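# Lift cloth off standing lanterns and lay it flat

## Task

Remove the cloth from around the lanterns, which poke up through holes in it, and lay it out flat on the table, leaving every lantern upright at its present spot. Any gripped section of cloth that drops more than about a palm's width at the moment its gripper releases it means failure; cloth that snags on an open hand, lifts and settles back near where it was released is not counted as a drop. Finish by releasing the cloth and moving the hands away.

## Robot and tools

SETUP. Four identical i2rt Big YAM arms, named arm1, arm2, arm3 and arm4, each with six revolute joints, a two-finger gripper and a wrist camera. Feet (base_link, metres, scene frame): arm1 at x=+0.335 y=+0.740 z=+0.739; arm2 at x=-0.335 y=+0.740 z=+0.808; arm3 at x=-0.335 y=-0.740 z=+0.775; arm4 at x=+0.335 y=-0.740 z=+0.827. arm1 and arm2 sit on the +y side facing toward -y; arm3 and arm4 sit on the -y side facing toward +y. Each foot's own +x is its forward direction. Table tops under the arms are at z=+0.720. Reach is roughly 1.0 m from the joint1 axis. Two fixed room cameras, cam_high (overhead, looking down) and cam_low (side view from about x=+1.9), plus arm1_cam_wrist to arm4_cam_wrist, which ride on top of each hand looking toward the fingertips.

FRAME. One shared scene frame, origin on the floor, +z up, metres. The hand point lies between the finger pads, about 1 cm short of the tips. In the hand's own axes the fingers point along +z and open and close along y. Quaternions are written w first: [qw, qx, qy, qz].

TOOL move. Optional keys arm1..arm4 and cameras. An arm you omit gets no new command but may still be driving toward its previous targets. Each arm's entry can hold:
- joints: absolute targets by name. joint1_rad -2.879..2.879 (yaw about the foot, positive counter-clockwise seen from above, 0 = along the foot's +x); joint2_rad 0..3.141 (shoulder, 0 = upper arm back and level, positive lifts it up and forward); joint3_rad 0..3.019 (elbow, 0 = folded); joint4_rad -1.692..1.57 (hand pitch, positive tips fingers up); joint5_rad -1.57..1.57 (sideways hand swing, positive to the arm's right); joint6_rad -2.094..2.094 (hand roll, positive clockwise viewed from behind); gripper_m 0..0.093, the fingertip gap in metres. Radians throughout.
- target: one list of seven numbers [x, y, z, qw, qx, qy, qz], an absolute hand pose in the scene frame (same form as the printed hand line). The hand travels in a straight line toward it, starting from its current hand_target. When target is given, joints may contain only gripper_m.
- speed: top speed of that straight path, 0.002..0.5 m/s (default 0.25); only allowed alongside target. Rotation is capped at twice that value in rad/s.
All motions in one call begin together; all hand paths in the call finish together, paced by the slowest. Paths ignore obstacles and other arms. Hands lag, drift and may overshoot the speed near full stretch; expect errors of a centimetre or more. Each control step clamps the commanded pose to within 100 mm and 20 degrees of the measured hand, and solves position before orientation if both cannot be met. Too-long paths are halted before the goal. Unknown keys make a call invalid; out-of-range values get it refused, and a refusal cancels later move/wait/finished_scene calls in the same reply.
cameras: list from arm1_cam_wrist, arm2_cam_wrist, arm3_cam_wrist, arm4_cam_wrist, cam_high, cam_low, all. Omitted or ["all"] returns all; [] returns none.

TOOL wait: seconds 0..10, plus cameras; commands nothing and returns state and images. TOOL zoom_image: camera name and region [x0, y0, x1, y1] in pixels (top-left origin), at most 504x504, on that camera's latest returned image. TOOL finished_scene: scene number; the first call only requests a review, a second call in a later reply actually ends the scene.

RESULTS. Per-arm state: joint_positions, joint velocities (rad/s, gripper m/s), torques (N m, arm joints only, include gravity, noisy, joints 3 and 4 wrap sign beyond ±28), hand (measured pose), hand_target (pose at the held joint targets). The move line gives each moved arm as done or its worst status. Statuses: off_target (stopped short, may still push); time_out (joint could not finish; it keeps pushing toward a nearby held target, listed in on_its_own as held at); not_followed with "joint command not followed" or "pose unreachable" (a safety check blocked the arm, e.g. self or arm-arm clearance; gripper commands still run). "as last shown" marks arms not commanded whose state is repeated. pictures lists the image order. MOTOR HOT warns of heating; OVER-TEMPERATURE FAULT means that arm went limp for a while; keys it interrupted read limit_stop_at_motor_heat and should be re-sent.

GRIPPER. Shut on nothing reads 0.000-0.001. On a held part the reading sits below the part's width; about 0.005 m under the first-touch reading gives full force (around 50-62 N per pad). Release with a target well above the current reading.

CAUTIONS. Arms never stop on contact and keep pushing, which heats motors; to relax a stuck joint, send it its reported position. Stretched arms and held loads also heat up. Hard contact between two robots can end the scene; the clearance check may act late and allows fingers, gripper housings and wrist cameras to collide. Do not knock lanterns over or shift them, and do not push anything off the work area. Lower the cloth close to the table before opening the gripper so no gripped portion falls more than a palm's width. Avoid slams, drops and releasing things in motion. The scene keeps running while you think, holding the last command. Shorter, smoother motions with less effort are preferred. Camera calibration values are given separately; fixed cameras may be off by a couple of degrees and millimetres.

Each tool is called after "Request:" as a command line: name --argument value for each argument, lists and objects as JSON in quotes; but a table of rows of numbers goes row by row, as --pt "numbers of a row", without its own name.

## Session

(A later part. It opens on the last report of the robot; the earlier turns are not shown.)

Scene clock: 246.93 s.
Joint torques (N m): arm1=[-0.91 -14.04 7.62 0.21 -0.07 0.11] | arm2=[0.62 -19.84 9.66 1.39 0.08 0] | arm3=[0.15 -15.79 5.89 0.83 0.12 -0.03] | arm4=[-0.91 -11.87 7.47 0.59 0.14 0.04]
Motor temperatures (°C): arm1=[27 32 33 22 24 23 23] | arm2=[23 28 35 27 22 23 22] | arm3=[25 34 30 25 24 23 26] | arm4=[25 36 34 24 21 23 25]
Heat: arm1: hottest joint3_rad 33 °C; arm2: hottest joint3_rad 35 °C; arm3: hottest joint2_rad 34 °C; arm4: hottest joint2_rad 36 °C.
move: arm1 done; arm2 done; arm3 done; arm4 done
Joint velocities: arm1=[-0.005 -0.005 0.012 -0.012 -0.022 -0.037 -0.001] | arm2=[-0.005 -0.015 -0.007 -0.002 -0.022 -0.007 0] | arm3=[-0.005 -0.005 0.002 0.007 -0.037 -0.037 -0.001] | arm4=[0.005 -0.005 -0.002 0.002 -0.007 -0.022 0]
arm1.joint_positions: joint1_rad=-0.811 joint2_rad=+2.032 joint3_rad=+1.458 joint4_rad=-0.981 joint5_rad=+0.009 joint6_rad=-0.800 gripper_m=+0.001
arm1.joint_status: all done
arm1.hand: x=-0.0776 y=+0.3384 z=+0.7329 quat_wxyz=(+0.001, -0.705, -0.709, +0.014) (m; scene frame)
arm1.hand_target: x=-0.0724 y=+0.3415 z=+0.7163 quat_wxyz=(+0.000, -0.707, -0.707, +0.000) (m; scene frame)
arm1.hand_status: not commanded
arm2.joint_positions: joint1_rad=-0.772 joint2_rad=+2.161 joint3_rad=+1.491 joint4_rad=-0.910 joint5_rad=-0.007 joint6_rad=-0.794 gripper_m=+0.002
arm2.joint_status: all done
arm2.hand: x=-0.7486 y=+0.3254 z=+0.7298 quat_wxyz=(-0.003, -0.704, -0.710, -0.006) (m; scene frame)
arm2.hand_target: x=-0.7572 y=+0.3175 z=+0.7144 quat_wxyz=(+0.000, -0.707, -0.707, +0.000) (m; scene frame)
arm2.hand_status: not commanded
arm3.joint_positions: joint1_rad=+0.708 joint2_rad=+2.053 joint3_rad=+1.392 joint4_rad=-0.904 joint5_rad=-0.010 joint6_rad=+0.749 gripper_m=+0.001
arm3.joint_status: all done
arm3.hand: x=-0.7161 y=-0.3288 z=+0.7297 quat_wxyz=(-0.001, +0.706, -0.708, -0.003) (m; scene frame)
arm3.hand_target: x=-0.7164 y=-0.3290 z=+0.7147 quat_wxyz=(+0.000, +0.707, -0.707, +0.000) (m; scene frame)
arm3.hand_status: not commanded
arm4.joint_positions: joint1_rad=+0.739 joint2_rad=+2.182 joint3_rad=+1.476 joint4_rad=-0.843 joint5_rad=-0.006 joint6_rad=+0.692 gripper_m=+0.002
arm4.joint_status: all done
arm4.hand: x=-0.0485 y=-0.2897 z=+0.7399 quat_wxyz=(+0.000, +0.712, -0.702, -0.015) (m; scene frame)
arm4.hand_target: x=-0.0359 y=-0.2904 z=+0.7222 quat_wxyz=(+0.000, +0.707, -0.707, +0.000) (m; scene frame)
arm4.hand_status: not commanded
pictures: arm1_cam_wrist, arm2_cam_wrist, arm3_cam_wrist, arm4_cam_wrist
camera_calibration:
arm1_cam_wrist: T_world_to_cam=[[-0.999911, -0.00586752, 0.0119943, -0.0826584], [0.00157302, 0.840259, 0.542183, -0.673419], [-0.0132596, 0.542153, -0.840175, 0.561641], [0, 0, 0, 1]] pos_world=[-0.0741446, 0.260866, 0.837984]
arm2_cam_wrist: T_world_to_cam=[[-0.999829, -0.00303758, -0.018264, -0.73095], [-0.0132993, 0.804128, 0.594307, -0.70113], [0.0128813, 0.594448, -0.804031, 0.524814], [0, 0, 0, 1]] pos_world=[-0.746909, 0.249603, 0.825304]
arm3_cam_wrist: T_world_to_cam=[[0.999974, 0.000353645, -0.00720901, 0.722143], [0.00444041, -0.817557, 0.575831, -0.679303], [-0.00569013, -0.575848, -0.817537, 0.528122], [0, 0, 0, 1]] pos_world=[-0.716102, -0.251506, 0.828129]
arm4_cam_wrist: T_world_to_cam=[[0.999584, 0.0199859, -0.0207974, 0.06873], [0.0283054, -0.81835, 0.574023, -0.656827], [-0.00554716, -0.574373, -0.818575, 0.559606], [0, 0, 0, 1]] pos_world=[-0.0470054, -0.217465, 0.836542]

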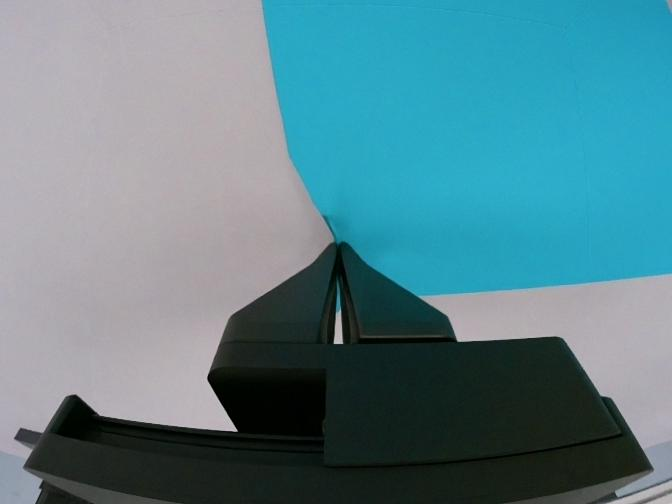

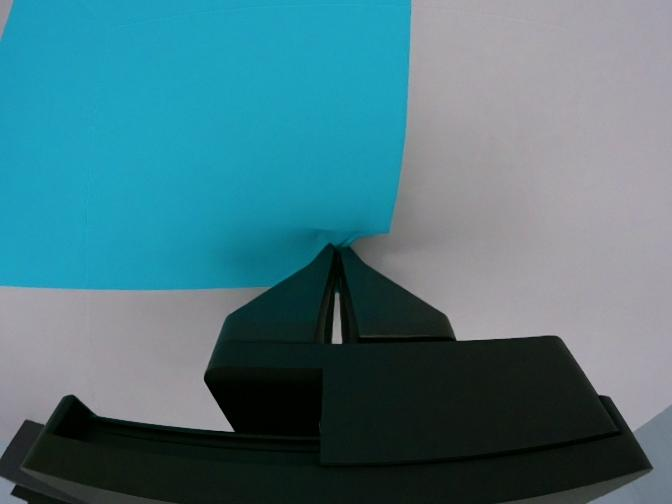

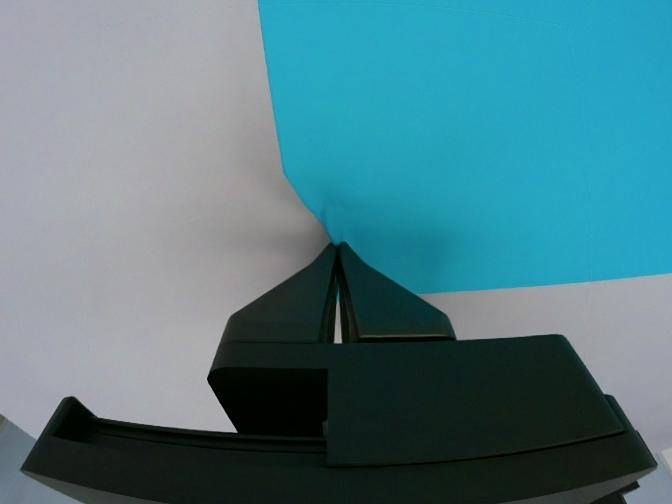

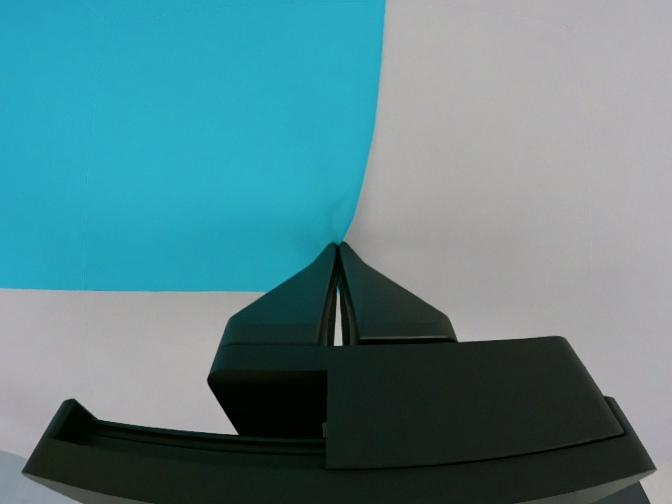

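Request:
move --arm1 '{"target": [-0.110, 0.360, 0.850, 0.0616, 0.7044, 0.7044, -0.0616], "speed": 0.12}' --arm2 '{"target": [-0.781, 0.324, 0.845, 0.0616, 0.7044, 0.7044, -0.0616], "speed": 0.12}' --arm3 '{"target": [-0.727, -0.329, 0.845, -0.0616, 0.7044, -0.7044, -0.0616], "speed": 0.12}' --arm4 '{"target": [-0.057, -0.268, 0.855, -0.0616, 0.7044, -0.7044, -0.0616], "speed": 0.12}' --cameras '["cam_high", "cam_low", "arm1_cam_wrist"]'

Scene clock: 264.77 s.
Joint torques (N m): arm1=[-1.49 -16.32 13.07 -0.29 -0.24 -0.08] | arm2=[-0.85 -23.71 11.79 0.12 -0.11 -0.18] | arm3=[0.91 -19.19 8.53 -0.2 0.17 0.17] | arm4=[1.32 -12.92 12.03 -0.1 0.3 0.17]
Motor temperatures (°C): arm1=[27 32 33 22 24 23 24] | arm2=[23 29 35 27 22 23 23] | arm3=[25 34 30 25 24 23 27] | arm4=[25 36 33 23 21 23 26]
Heat: arm1: hottest joint3_rad 33 °C; arm2: hottest joint3_rad 35 °C; arm3: hottest joint2_rad 34 °C; arm4: hottest joint2_rad 36 °C.
move: arm1 off_target; arm2 off_target; arm3 off_target; arm4 off_target
Joint velocities: arm1=[-0.015 -0.005 0.007 0.002 -0.051 0.007 -0.001] | arm2=[-0.005 -0.005 -0.002 0.002 -0.037 -0.066 -0.001] | arm3=[-0.005 -0.015 -0.007 0.012 0.125 0.007 -0.001] | arm4=[-0.005 0.005 -0.002 0.007 -0.022 -0.022 -0.001]
arm1.joint_positions: joint1_rad=-0.909 joint2_rad=+1.892 joint3_rad=+1.503 joint4_rad=-1.125 joint5_rad=-0.123 joint6_rad=-0.882 gripper_m=+0.001
arm1.joint_status: not commanded
arm1.hand: x=-0.0985 y=+0.3664 z=+0.8254 quat_wxyz=(-0.061, -0.708, -0.702, +0.041) (m; scene frame)
arm1.hand_target: x=-0.1106 y=+0.3598 z=+0.8508 quat_wxyz=(-0.060, -0.704, -0.705, +0.064) (m; scene frame)
arm1.hand_status: off_target (0.028 m and 2.4 deg from the pose sent, 0.123 m and 9.0 deg at the start)
arm2.joint_positions: joint1_rad=-0.828 joint2_rad=+2.001 joint3_rad=+1.491 joint4_rad=-0.992 joint5_rad=-0.136 joint6_rad=-0.839 gripper_m=+0.001
arm2.joint_status: not commanded
arm2.hand: x=-0.7609 y=+0.3288 z=+0.8216 quat_wxyz=(-0.065, -0.704, -0.706, +0.036) (m; scene frame)
arm2.hand_target: x=-0.7810 y=+0.3242 z=+0.8451 quat_wxyz=(-0.062, -0.704, -0.704, +0.061) (m; scene frame)
arm2.hand_status: off_target (0.031 m and 2.9 deg from the pose sent, 0.120 m and 10.4 deg at the start)
arm3.joint_positions: joint1_rad=+0.744 joint2_rad=+1.882 joint3_rad=+1.385 joint4_rad=-0.995 joint5_rad=+0.114 joint6_rad=+0.774 gripper_m=+0.001
arm3.joint_status: not commanded
arm3.hand: x=-0.7138 y=-0.3307 z=+0.8195 quat_wxyz=(-0.063, +0.707, -0.704, -0.039) (m; scene frame)
arm3.hand_target: x=-0.7275 y=-0.3285 z=+0.8440 quat_wxyz=(-0.061, +0.705, -0.704, -0.062) (m; scene frame)
arm3.hand_status: off_target (0.029 m and 2.6 deg from the pose sent, 0.116 m and 9.7 deg at the start)
arm4.joint_positions: joint1_rad=+0.748 joint2_rad=+2.006 joint3_rad=+1.494 joint4_rad=-0.945 joint5_rad=+0.106 joint6_rad=+0.704 gripper_m=+0.002
arm4.joint_status: not commanded
arm4.hand: x=-0.0460 y=-0.2711 z=+0.8468 quat_wxyz=(-0.059, +0.706, -0.704, -0.057) (m; scene frame)
arm4.hand_target: x=-0.0564 y=-0.2688 z=+0.8556 quat_wxyz=(-0.061, +0.704, -0.705, -0.062) (m; scene frame)
arm4.hand_status: off_target (0.014 m and 0.7 deg from the pose sent, 0.117 m and 8.9 deg at the start)
pictures: arm1_cam_wrist, cam_high, cam_low
camera_calibration:
arm1_cam_wrist: T_world_to_cam=[[-0.99921, 0.00310757, -0.0396291, -0.0651303], [-0.0143241, 0.901815, 0.431885, -0.680093], [0.0370802, 0.432111, -0.901058, 0.719445], [0, 0, 0, 1]] pos_world=[-0.101498, 0.30264, 0.939402]

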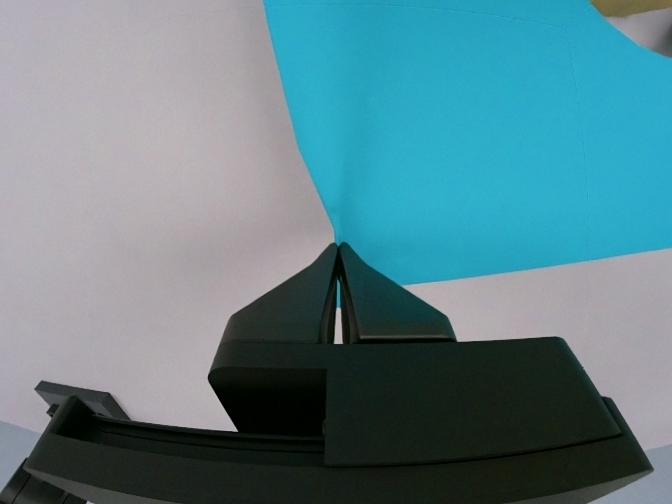

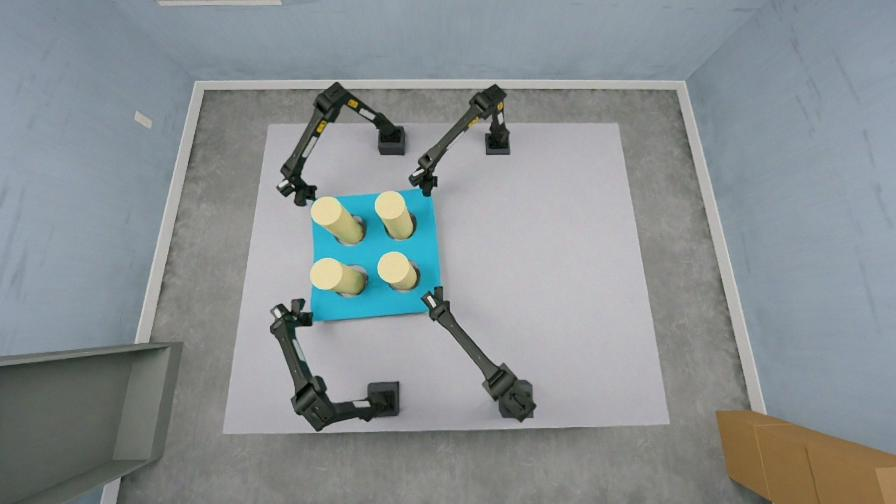

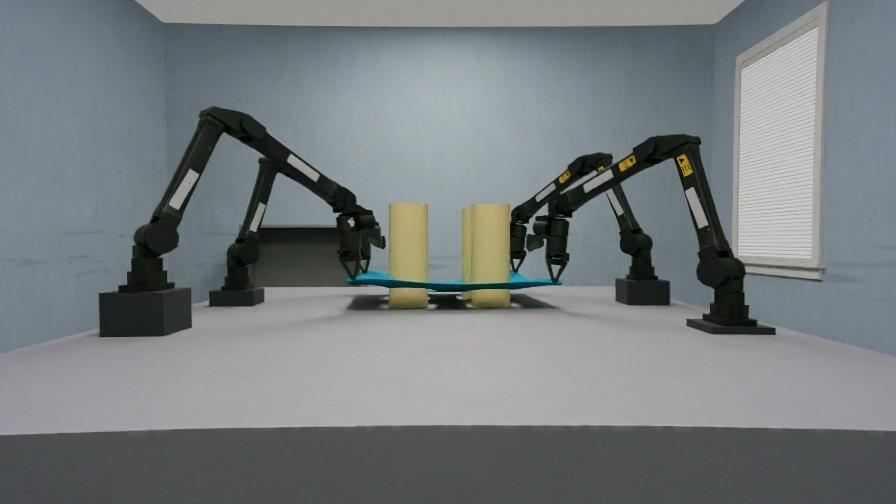

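Request:
zoom_image --camera "cam_high" --region '[290, 170, 460, 330]'

Request:
zoom_image --camera "cam_low" --region '[330, 190, 590, 320]'

Scaled by 2.965.

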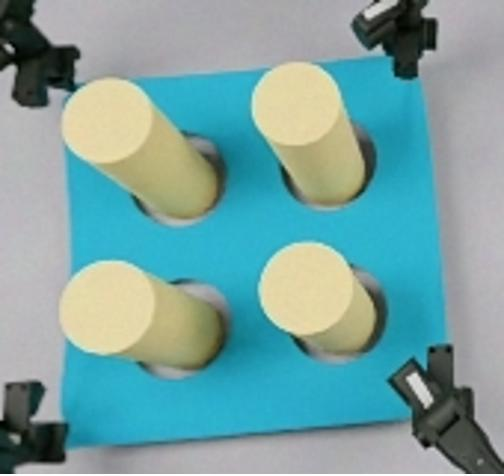

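Scaled by 1.938.

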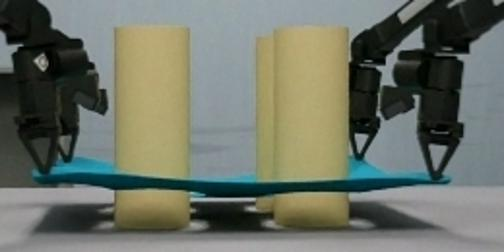

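Request:
zoom_image --camera "cam_high" --region '[370, 240, 430, 300]'

Request:
zoom_image --camera "cam_high" --region '[365, 185, 425, 245]'

Request:
zoom_image --camera "cam_high" --region '[310, 190, 380, 250]'

Request:
zoom_image --camera "cam_high" --region '[310, 245, 380, 305]'

Scaled by 8.400.

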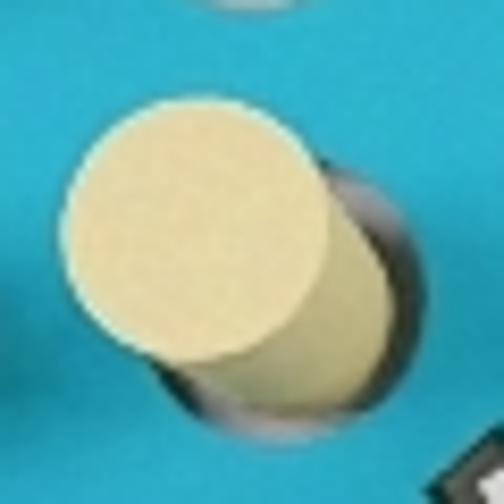

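Scaled by 8.400.

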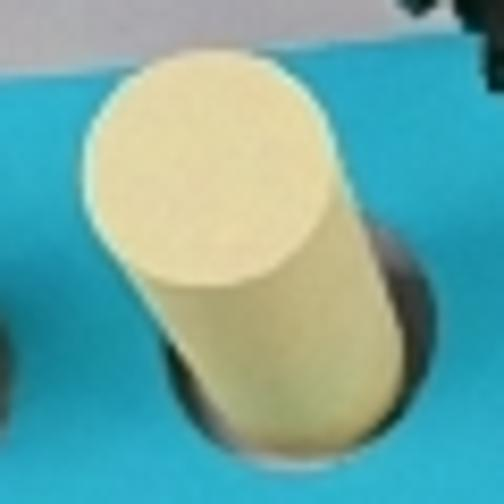

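Scaled by 7.200.

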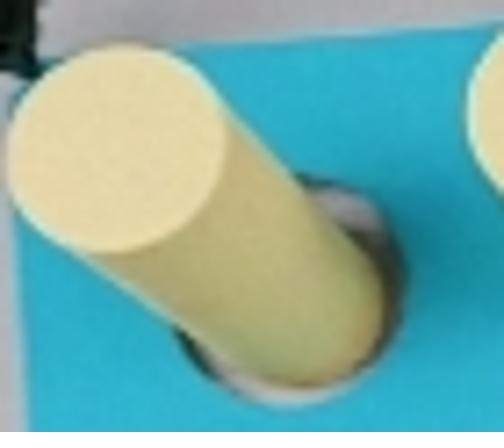

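Scaled by 7.200.

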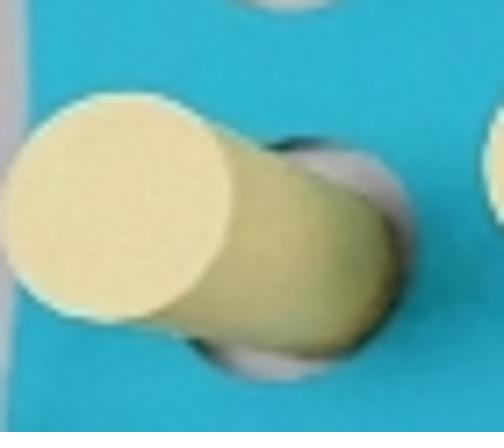

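Request:
move --arm1 '{"target": [-0.111, 0.360, 1.030, 0.15305, 0.69034, 0.69034, -0.15305], "speed": 0.18}' --arm2 '{"target": [-0.783, 0.324, 1.030, 0.15305, 0.69034, 0.69034, -0.15305], "speed": 0.18}' --arm3 '{"target": [-0.728, -0.329, 1.030, -0.15305, 0.69034, -0.69034, -0.15305], "speed": 0.18}' --arm4 '{"target": [-0.057, -0.267, 1.025, -0.15305, 0.69034, -0.69034, -0.15305], "speed": 0.18}' --cameras '["cam_high", "cam_low"]'

Scene clock: 293.03 s.
Joint torques (N m): arm1=[-1.32 -14.62 14.54 -0.01 -0.49 -0.08] | arm2=[-1.03 -21.19 14.56 0.32 -0.31 -0.19] | arm3=[0.97 -16.32 11.33 0.03 0.33 0.16] | arm4=[1.2 -11.46 14.09 0.35 0.45 0.17]
Motor temperatures (°C): arm1=[27 31 39 22 24 23 24] | arm2=[23 30 37 27 22 23 24] | arm3=[25 34 33 25 24 23 28] | arm4=[25 35 35 23 21 23 26]
Heat: arm1: hottest joint3_rad 39 °C; arm2: hottest joint3_rad 37 °C; arm3: hottest joint2_rad 34 °C; arm4: hottest joint2_rad 35 °C.
move: arm1 off_target; arm2 off_target; arm3 off_target; arm4 off_target
Joint velocities: arm1=[0.005 0.015 -0.007 -0.012 0.037 -0.007 0] | arm2=[-0.015 0.005 -0.012 -0.002 0.007 0.11 0] | arm3=[-0.005 0.005 0.017 -0.012 -0.022 -0.066 0.001] | arm4=[-0.005 -0.015 -0.002 -0.007 0.037 -0.007 0]
arm1.joint_positions: joint1_rad=-0.970 joint2_rad=+1.737 joint3_rad=+1.717 joint4_rad=-1.354 joint5_rad=-0.336 joint6_rad=-0.906 gripper_m=+0.001
arm1.joint_status: not commanded
arm1.hand: x=-0.1043 y=+0.3629 z=+1.0002 quat_wxyz=(-0.154, -0.698, -0.688, +0.126) (m; scene frame)
arm1.hand_target: x=-0.1112 y=+0.3602 z=+1.0310 quat_wxyz=(-0.151, -0.689, -0.692, +0.155) (m; scene frame)
arm1.hand_status: off_target (0.031 m and 3.2 deg from the pose sent, 0.205 m and 16.8 deg at the start)
arm2.joint_positions: joint1_rad=-0.889 joint2_rad=+1.774 joint3_rad=+1.609 joint4_rad=-1.186 joint5_rad=-0.346 joint6_rad=-0.859 gripper_m=+0.001
arm2.joint_status: not commanded
arm2.hand: x=-0.7649 y=+0.3266 z=+1.0006 quat_wxyz=(-0.159, -0.695, -0.691, +0.122) (m; scene frame)
arm2.hand_target: x=-0.7835 y=+0.3241 z=+1.0301 quat_wxyz=(-0.153, -0.690, -0.690, +0.153) (m; scene frame)
arm2.hand_status: off_target (0.035 m and 3.6 deg from the pose sent, 0.210 m and 16.9 deg at the start)
arm3.joint_positions: joint1_rad=+0.801 joint2_rad=+1.659 joint3_rad=+1.527 joint4_rad=-1.202 joint5_rad=+0.311 joint6_rad=+0.789 gripper_m=+0.001
arm3.joint_status: not commanded
arm3.hand: x=-0.7159 y=-0.3301 z=+0.9964 quat_wxyz=(-0.156, +0.698, -0.688, -0.122) (m; scene frame)
arm3.hand_target: x=-0.7289 y=-0.3279 z=+1.0288 quat_wxyz=(-0.152, +0.691, -0.689, -0.153) (m; scene frame)
arm3.hand_status: off_target (0.036 m and 3.7 deg from the pose sent, 0.211 m and 16.9 deg at the start)
arm4.joint_positions: joint1_rad=+0.798 joint2_rad=+1.760 joint3_rad=+1.549 joint4_rad=-1.061 joint5_rad=+0.289 joint6_rad=+0.713 gripper_m=+0.002
arm4.joint_status: not commanded
arm4.hand: x=-0.0461 y=-0.2713 z=+1.0131 quat_wxyz=(-0.151, +0.694, -0.690, -0.144) (m; scene frame)
arm4.hand_target: x=-0.0560 y=-0.2685 z=+1.0260 quat_wxyz=(-0.152, +0.690, -0.691, -0.154) (m; scene frame)
arm4.hand_status: off_target (0.017 m and 1.2 deg from the pose sent, 0.179 m and 15.6 deg at the start)
pictures: cam_high, cam_low

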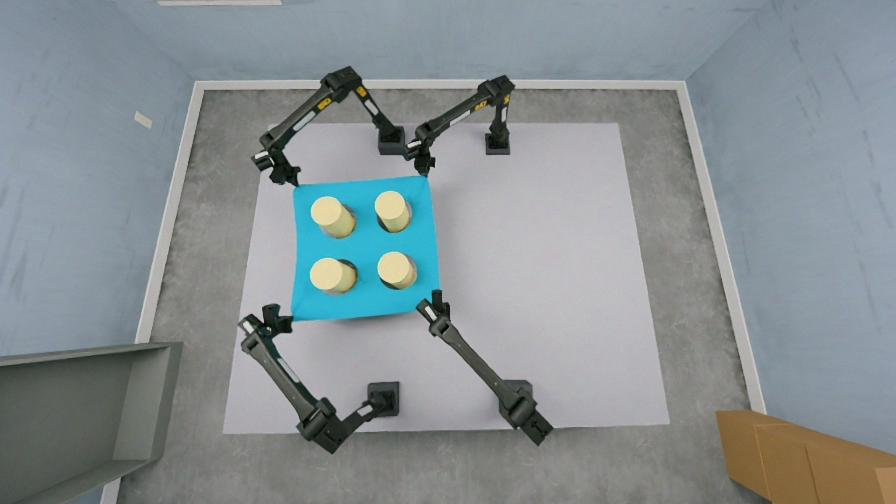

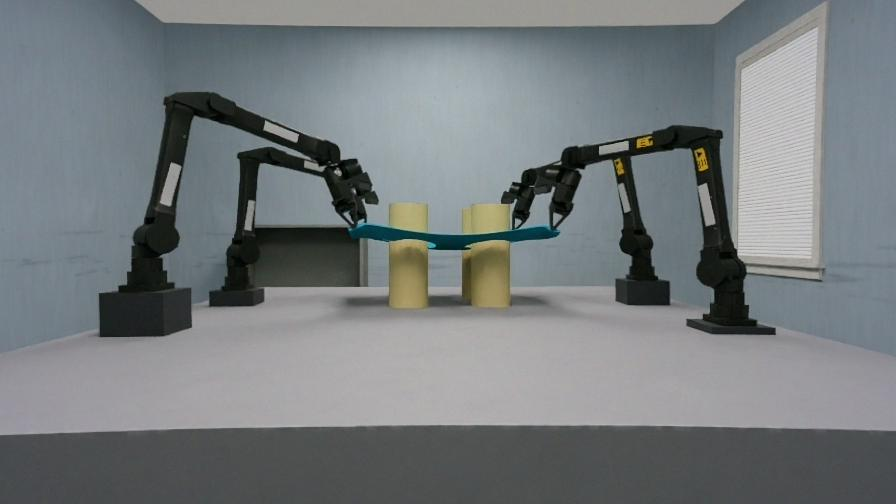

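Request:
zoom_image --camera "cam_high" --region '[290, 170, 450, 330]'

Request:
zoom_image --camera "cam_low" --region '[330, 190, 590, 320]'

Scaled by 3.150.

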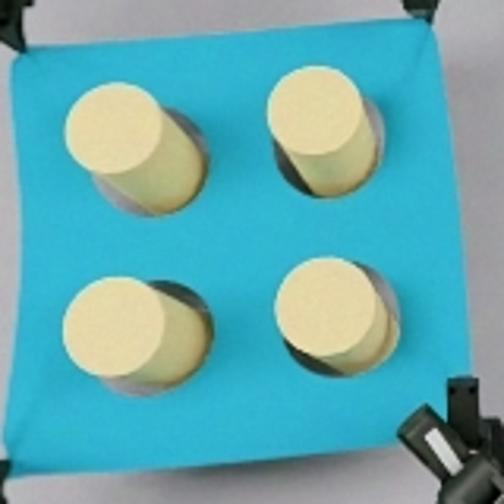

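Scaled by 1.938.

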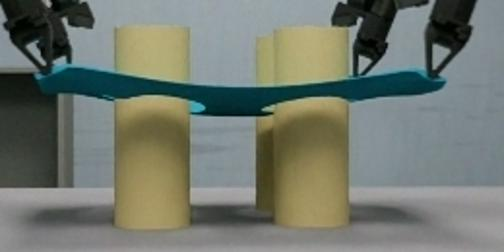

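Request:
zoom_image --camera "cam_high" --region '[370, 240, 430, 300]'

Request:
zoom_image --camera "cam_high" --region '[365, 180, 425, 240]'

Request:
zoom_image --camera "cam_high" --region '[300, 185, 370, 245]'

Request:
zoom_image --camera "cam_high" --region '[300, 245, 370, 305]'

Scaled by 8.400.

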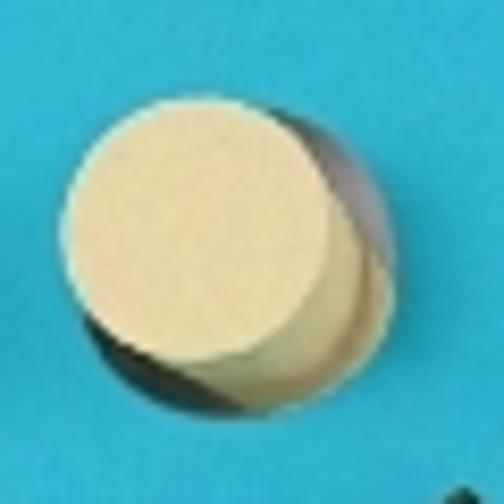

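Scaled by 8.400.

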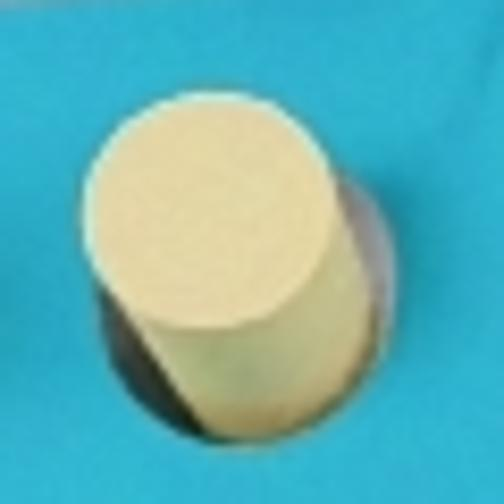

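Scaled by 7.200.

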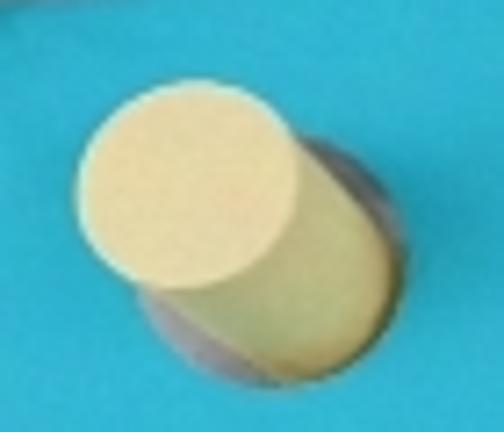

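Scaled by 7.200.

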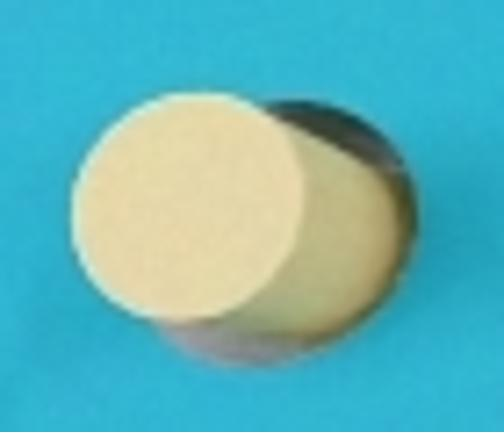

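Request:
move --arm1 '{"target": [-0.108, 0.363, 1.250, 0.2706, 0.65328, 0.65328, -0.2706], "speed": 0.2}' --arm2 '{"target": [-0.784, 0.327, 1.250, 0.2706, 0.65328, 0.65328, -0.2706], "speed": 0.2}' --arm3 '{"target": [-0.729, -0.327, 1.250, -0.2706, 0.65328, -0.65328, -0.2706], "speed": 0.2}' --arm4 '{"target": [-0.057, -0.265, 1.240, -0.2706, 0.65328, -0.65328, -0.2706], "speed": 0.2}' --cameras '["cam_high", "cam_low"]'

Scene clock: 319.63 s.
Joint torques (N m): arm1=[-1.44 -13.92 13.26 0.43 -0.74 0.16] | arm2=[-0.85 -18.2 14.49 0.77 -0.44 0.02] | arm3=[0.91 -13.1 11 0.31 0.41 -0.14] | arm4=[1.14 -10.17 15.19 0.83 0.55 -0.06]
Motor temperatures (°C): arm1=[27 33 44 22 24 23 25] | arm2=[23 28 39 26 22 23 24] | arm3=[25 34 37 25 24 23 28] | arm4=[25 35 37 23 21 23 27]
Heat: arm1: hottest joint3_rad 44 °C; arm2: hottest joint3_rad 39 °C; arm3: hottest joint3_rad 37 °C; arm4: hottest joint3_rad 37 °C.
move: arm1 off_target; arm2 off_target; arm3 off_target; arm4 off_target
Joint velocities: arm1=[0.005 0.005 0.002 0.012 0.051 -0.037 0] | arm2=[-0.005 0.005 -0.017 -0.012 -0.007 -0.022 -0.001] | arm3=[-0.024 -0.005 -0.007 -0.002 -0.022 0.066 0] | arm4=[0.005 -0.005 -0.002 -0.007 -0.007 0.007 0]
arm1.joint_positions: joint1_rad=-1.050 joint2_rad=+1.771 joint3_rad=+2.285 joint4_rad=-1.666 joint5_rad=-0.635 joint6_rad=-0.894 gripper_m=+0.001
arm1.joint_status: not commanded
arm1.hand: x=-0.1117 y=+0.3616 z=+1.2287 quat_wxyz=(-0.268, -0.657, -0.657, +0.255) (m; scene frame)
arm1.hand_target: x=-0.1085 y=+0.3636 z=+1.2507 quat_wxyz=(-0.268, -0.652, -0.655, +0.273) (m; scene frame)
arm1.hand_status: off_target (0.022 m and 1.9 deg from the pose sent, 0.250 m and 22.3 deg at the start)
arm2.joint_positions: joint1_rad=-0.970 joint2_rad=+1.700 joint3_rad=+2.006 joint4_rad=-1.420 joint5_rad=-0.641 joint6_rad=-0.840 gripper_m=+0.001
arm2.joint_status: not commanded
arm2.hand: x=-0.7741 y=+0.3230 z=+1.2280 quat_wxyz=(-0.277, -0.653, -0.660, +0.250) (m; scene frame)
arm2.hand_target: x=-0.7852 y=+0.3266 z=+1.2497 quat_wxyz=(-0.272, -0.653, -0.653, +0.271) (m; scene frame)
arm2.hand_status: off_target (0.024 m and 2.5 deg from the pose sent, 0.250 m and 22.2 deg at the start)
arm3.joint_positions: joint1_rad=+0.870 joint2_rad=+1.601 joint3_rad=+1.969 joint4_rad=-1.430 joint5_rad=+0.587 joint6_rad=+0.764 gripper_m=+0.001
arm3.joint_status: not commanded
arm3.hand: x=-0.7235 y=-0.3216 z=+1.2304 quat_wxyz=(-0.273, +0.652, -0.660, -0.255) (m; scene frame)
arm3.hand_target: x=-0.7314 y=-0.3250 z=+1.2496 quat_wxyz=(-0.270, +0.655, -0.652, -0.272) (m; scene frame)
arm3.hand_status: off_target (0.021 m and 1.9 deg from the pose sent, 0.254 m and 22.5 deg at the start)
arm4.joint_positions: joint1_rad=+0.859 joint2_rad=+1.638 joint3_rad=+1.831 joint4_rad=-1.208 joint5_rad=+0.541 joint6_rad=+0.678 gripper_m=+0.002
arm4.joint_status: not commanded
arm4.hand: x=-0.0489 y=-0.2655 z=+1.2208 quat_wxyz=(-0.267, +0.652, -0.661, -0.259) (m; scene frame)
arm4.hand_target: x=-0.0551 y=-0.2669 z=+1.2401 quat_wxyz=(-0.270, +0.653, -0.654, -0.272) (m; scene frame)
arm4.hand_status: off_target (0.021 m and 1.6 deg from the pose sent, 0.227 m and 21.0 deg at the start)
pictures: cam_high, cam_low

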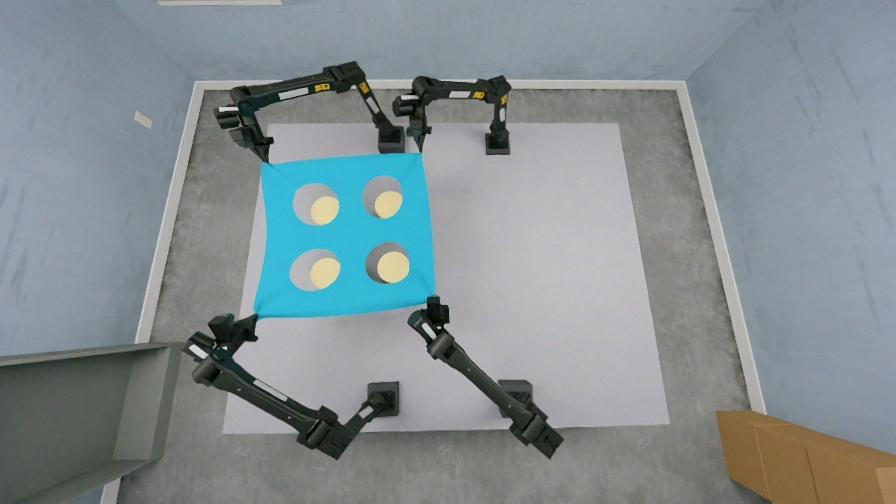

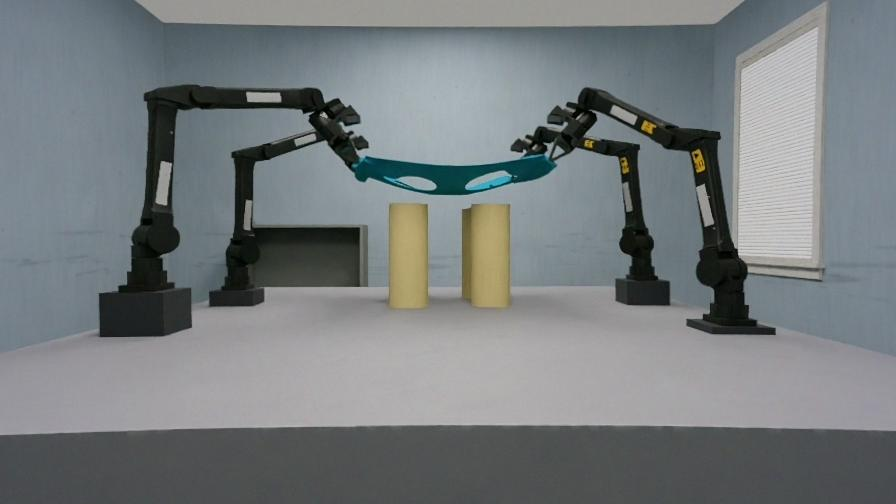

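Request:
move --arm1 '{"target": [0.635, 0.360, 1.265, 0.2706, 0.65328, 0.65328, -0.2706], "speed": 0.28}' --arm2 '{"target": [-0.030, 0.324, 1.265, 0.2706, 0.65328, 0.65328, -0.2706], "speed": 0.28}' --arm3 '{"target": [0.020, -0.324, 1.265, -0.2706, 0.65328, -0.65328, -0.2706], "speed": 0.28}' --arm4 '{"target": [0.693, -0.269, 1.255, -0.2706, 0.65328, -0.65328, -0.2706], "speed": 0.28}' --cameras '["cam_high", "cam_low"]'

Scene clock: 339.90 s.
Joint torques (N m): arm1=[-1.44 -9.52 14.82 0.64 0.67 0.14] | arm2=[-0.21 -15.44 15.21 0.59 0.63 0.1] | arm3=[0.73 -14.15 11.58 0.27 -0.32 -0.15] | arm4=[0.21 -9.47 16.08 1.05 -0.45 -0.06]
Motor temperatures (°C): arm1=[27 31 42 22 24 22 25] | arm2=[23 27 38 26 22 23 24] | arm3=[25 35 40 25 24 23 28] | arm4=[25 35 38 23 21 23 27]
Heat: arm1: hottest joint3_rad 42 °C; arm2: hottest joint3_rad 38 °C; arm3: hottest joint3_rad 40 °C; arm4: hottest joint3_rad 38 °C.
move: arm1 off_target; arm2 off_target; arm3 off_target; arm4 off_target
Joint velocities: arm1=[0.005 -0.005 -0.012 -0.007 -0.081 -0.066 0] | arm2=[0.005 0.015 -0.002 -0.007 0.022 -0.022 0] | arm3=[-0.015 -0.005 -0.007 0.017 0.022 0.022 0] | arm4=[-0.005 -0.005 -0.007 -0.017 0.037 -0.037 0]
arm1.joint_positions: joint1_rad=+0.841 joint2_rad=+1.435 joint3_rad=+1.900 joint4_rad=-1.543 joint5_rad=+0.530 joint6_rad=+0.695 gripper_m=+0.001
arm1.joint_status: not commanded
arm1.hand: x=+0.6460 y=+0.3630 z=+1.2329 quat_wxyz=(-0.235, -0.653, -0.671, +0.263) (m; scene frame)
arm1.hand_target: x=+0.6444 y=+0.3655 z=+1.2627 quat_wxyz=(-0.266, -0.657, -0.656, +0.260) (m; scene frame)
arm1.hand_status: off_target (0.034 m and 4.6 deg from the pose sent, 0.748 m and 1.9 deg at the start)
arm2.joint_positions: joint1_rad=+0.826 joint2_rad=+1.425 joint3_rad=+1.680 joint4_rad=-1.280 joint5_rad=+0.533 joint6_rad=+0.615 gripper_m=+0.001
arm2.joint_status: not commanded
arm2.hand: x=-0.0188 y=+0.3180 z=+1.2278 quat_wxyz=(-0.240, -0.644, -0.674, +0.270) (m; scene frame)
arm2.hand_target: x=-0.0249 y=+0.3151 z=+1.2651 quat_wxyz=(-0.270, -0.652, -0.654, +0.273) (m; scene frame)
arm2.hand_status: off_target (0.039 m and 4.3 deg from the pose sent, 0.745 m and 2.5 deg at the start)
arm3.joint_positions: joint1_rad=-0.917 joint2_rad=+1.576 joint3_rad=+1.932 joint4_rad=-1.412 joint5_rad=-0.578 joint6_rad=-0.678 gripper_m=+0.001
arm3.joint_status: not commanded
arm3.hand: x=+0.0311 y=-0.3164 z=+1.2335 quat_wxyz=(-0.247, +0.643, -0.670, -0.278) (m; scene frame)
arm3.hand_target: x=+0.0241 y=-0.3165 z=+1.2663 quat_wxyz=(-0.275, +0.651, -0.652, -0.276) (m; scene frame)
arm3.hand_status: off_target (0.034 m and 3.6 deg from the pose sent, 0.744 m and 1.9 deg at the start)
arm4.joint_positions: joint1_rad=-0.749 joint2_rad=+1.571 joint3_rad=+1.779 joint4_rad=-1.218 joint5_rad=-0.511 joint6_rad=-0.613 gripper_m=+0.002
arm4.joint_status: not commanded
arm4.hand: x=+0.6883 y=-0.2710 z=+1.2279 quat_wxyz=(-0.247, +0.651, -0.665, -0.269) (m; scene frame)
arm4.hand_target: x=+0.6926 y=-0.2695 z=+1.2539 quat_wxyz=(-0.271, +0.655, -0.653, -0.267) (m; scene frame)
arm4.hand_status: off_target (0.028 m and 3.0 deg from the pose sent, 0.743 m and 1.6 deg at the start)
pictures: cam_high, cam_low

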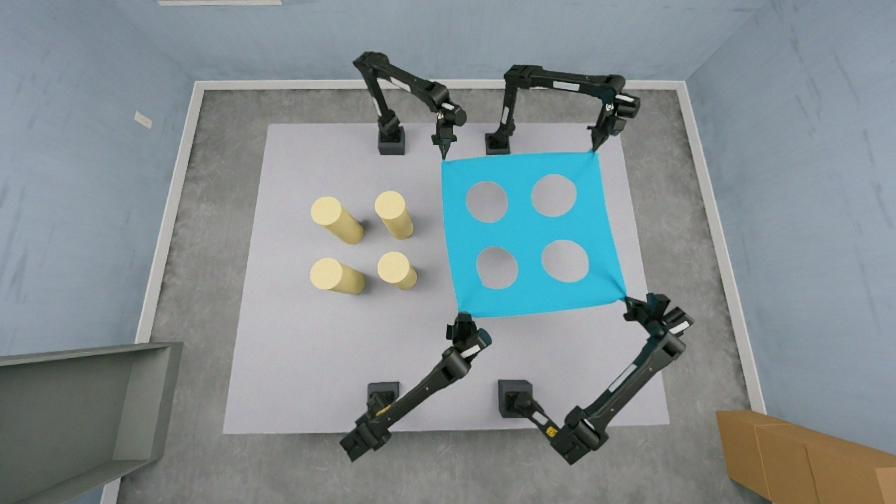

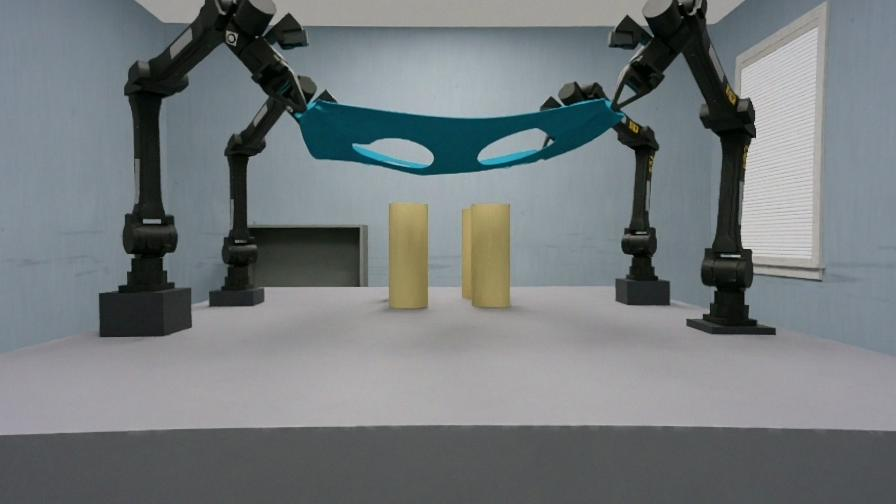

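Request:
move --arm1 '{"target": [0.652, 0.363, 0.800, 0.0616, 0.7044, 0.7044, -0.0616], "speed": 0.28}' --arm2 '{"target": [-0.028, 0.329, 0.797, 0.0616, 0.7044, 0.7044, -0.0616], "speed": 0.28}' --arm3 '{"target": [0.025, -0.333, 0.797, -0.0616, 0.7044, -0.7044, -0.0616], "speed": 0.28}' --arm4 '{"target": [0.701, -0.272, 0.805, -0.0616, 0.7044, -0.7044, -0.0616], "speed": 0.28}' --cameras '["cam_high", "cam_low"]'

Scene clock: 350.60 s.
Joint torques (N m): arm1=[-1.32 -11.99 8.66 0.58 -0.22 -0.01] | arm2=[-0.03 -19.6 6.2 0.53 -0.04 -0.1] | arm3=[0.15 -16.79 6 0.28 0.18 -0.02] | arm4=[0.67 -13.39 9.81 1.02 0.21 -0.01]
Motor temperatures (°C): arm1=[27 31 41 22 24 22 25] | arm2=[23 27 38 26 22 23 24] | arm3=[25 35 39 25 24 23 28] | arm4=[25 35 39 23 21 23 27]
Heat: arm1: hottest joint3_rad 41 °C; arm2: hottest joint3_rad 38 °C; arm3: hottest joint3_rad 39 °C; arm4: hottest joint3_rad 39 °C.
move: arm1 off_target; arm2 done; arm3 done; arm4 off_target
Joint velocities: arm1=[-0.015 0.005 -0.002 0.002 -0.007 0.037 0.001] | arm2=[-0.015 0.005 -0.007 -0.007 -0.037 0.022 0] | arm3=[-0.015 0.005 -0.002 0.002 0.007 -0.022 0] | arm4=[0.005 -0.024 -0.007 -0.032 -0.007 -0.007 0]
arm1.joint_positions: joint1_rad=+0.713 joint2_rad=+1.697 joint3_rad=+1.129 joint4_rad=-0.901 joint5_rad=+0.108 joint6_rad=+0.734 gripper_m=+0.001
arm1.joint_status: not commanded
arm1.hand: x=+0.6431 y=+0.3670 z=+0.7915 quat_wxyz=(-0.051, -0.709, -0.701, +0.063) (m; scene frame)
arm1.hand_target: x=+0.6496 y=+0.3651 z=+0.7998 quat_wxyz=(-0.065, -0.705, -0.703, +0.058) (m; scene frame)
arm1.hand_status: off_target (0.013 m and 1.4 deg from the pose sent, 0.433 m and 31.3 deg at the start)
arm2.joint_positions: joint1_rad=+0.700 joint2_rad=+1.837 joint3_rad=+1.138 joint4_rad=-0.730 joint5_rad=+0.118 joint6_rad=+0.674 gripper_m=+0.001
arm2.joint_status: not commanded
arm2.hand: x=-0.0253 y=+0.3295 z=+0.7963 quat_wxyz=(-0.063, -0.703, -0.706, +0.064) (m; scene frame)
arm2.hand_target: x=-0.0313 y=+0.3325 z=+0.7970 quat_wxyz=(-0.061, -0.705, -0.704, +0.062) (m; scene frame)
arm2.hand_status: done (0.003 m and 0.4 deg from the pose sent, 0.431 m and 32.5 deg at the start)
arm3.joint_positions: joint1_rad=-0.798 joint2_rad=+1.865 joint3_rad=+1.259 joint4_rad=-0.854 joint5_rad=-0.124 joint6_rad=-0.745 gripper_m=+0.001
arm3.joint_status: not commanded
arm3.hand: x=+0.0203 y=-0.3365 z=+0.7933 quat_wxyz=(-0.058, +0.702, -0.707, -0.064) (m; scene frame)
arm3.hand_target: x=+0.0204 y=-0.3371 z=+0.7970 quat_wxyz=(-0.062, +0.703, -0.706, -0.061) (m; scene frame)
arm3.hand_status: done (0.007 m and 0.6 deg from the pose sent, 0.437 m and 33.8 deg at the start)
arm4.joint_positions: joint1_rad=-0.659 joint2_rad=+2.042 joint3_rad=+1.406 joint4_rad=-0.831 joint5_rad=-0.111 joint6_rad=-0.680 gripper_m=+0.002
arm4.joint_status: not commanded
arm4.hand: x=+0.6957 y=-0.2767 z=+0.7963 quat_wxyz=(-0.048, +0.702, -0.708, -0.064) (m; scene frame)
arm4.hand_target: x=+0.7029 y=-0.2697 z=+0.8044 quat_wxyz=(-0.063, +0.704, -0.704, -0.060) (m; scene frame)
arm4.hand_status: off_target (0.011 m and 1.7 deg from the pose sent, 0.423 m and 32.9 deg at the start)
pictures: cam_high, cam_low

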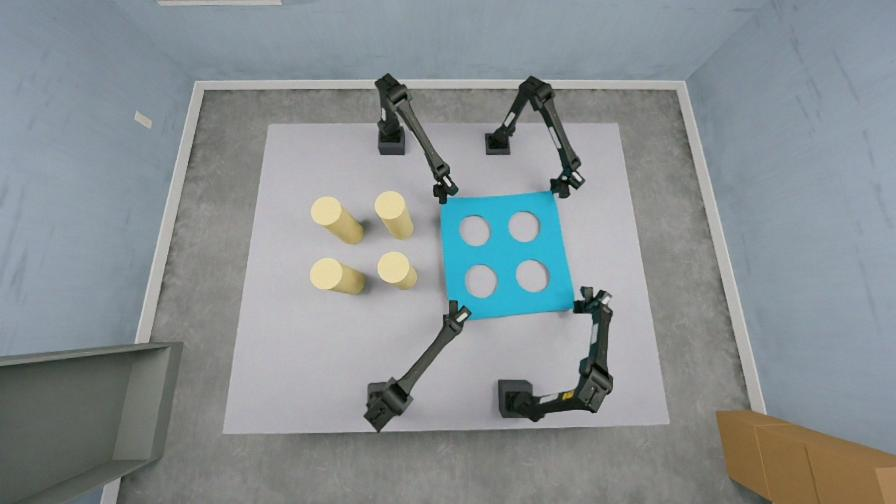

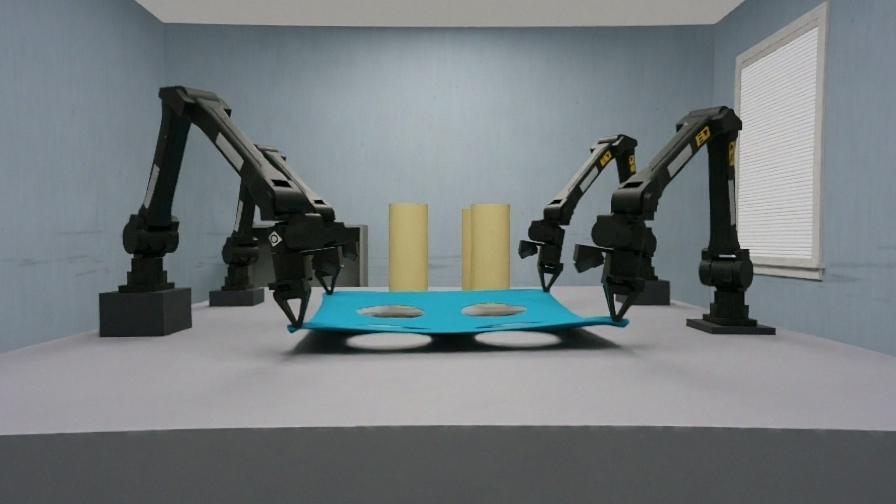

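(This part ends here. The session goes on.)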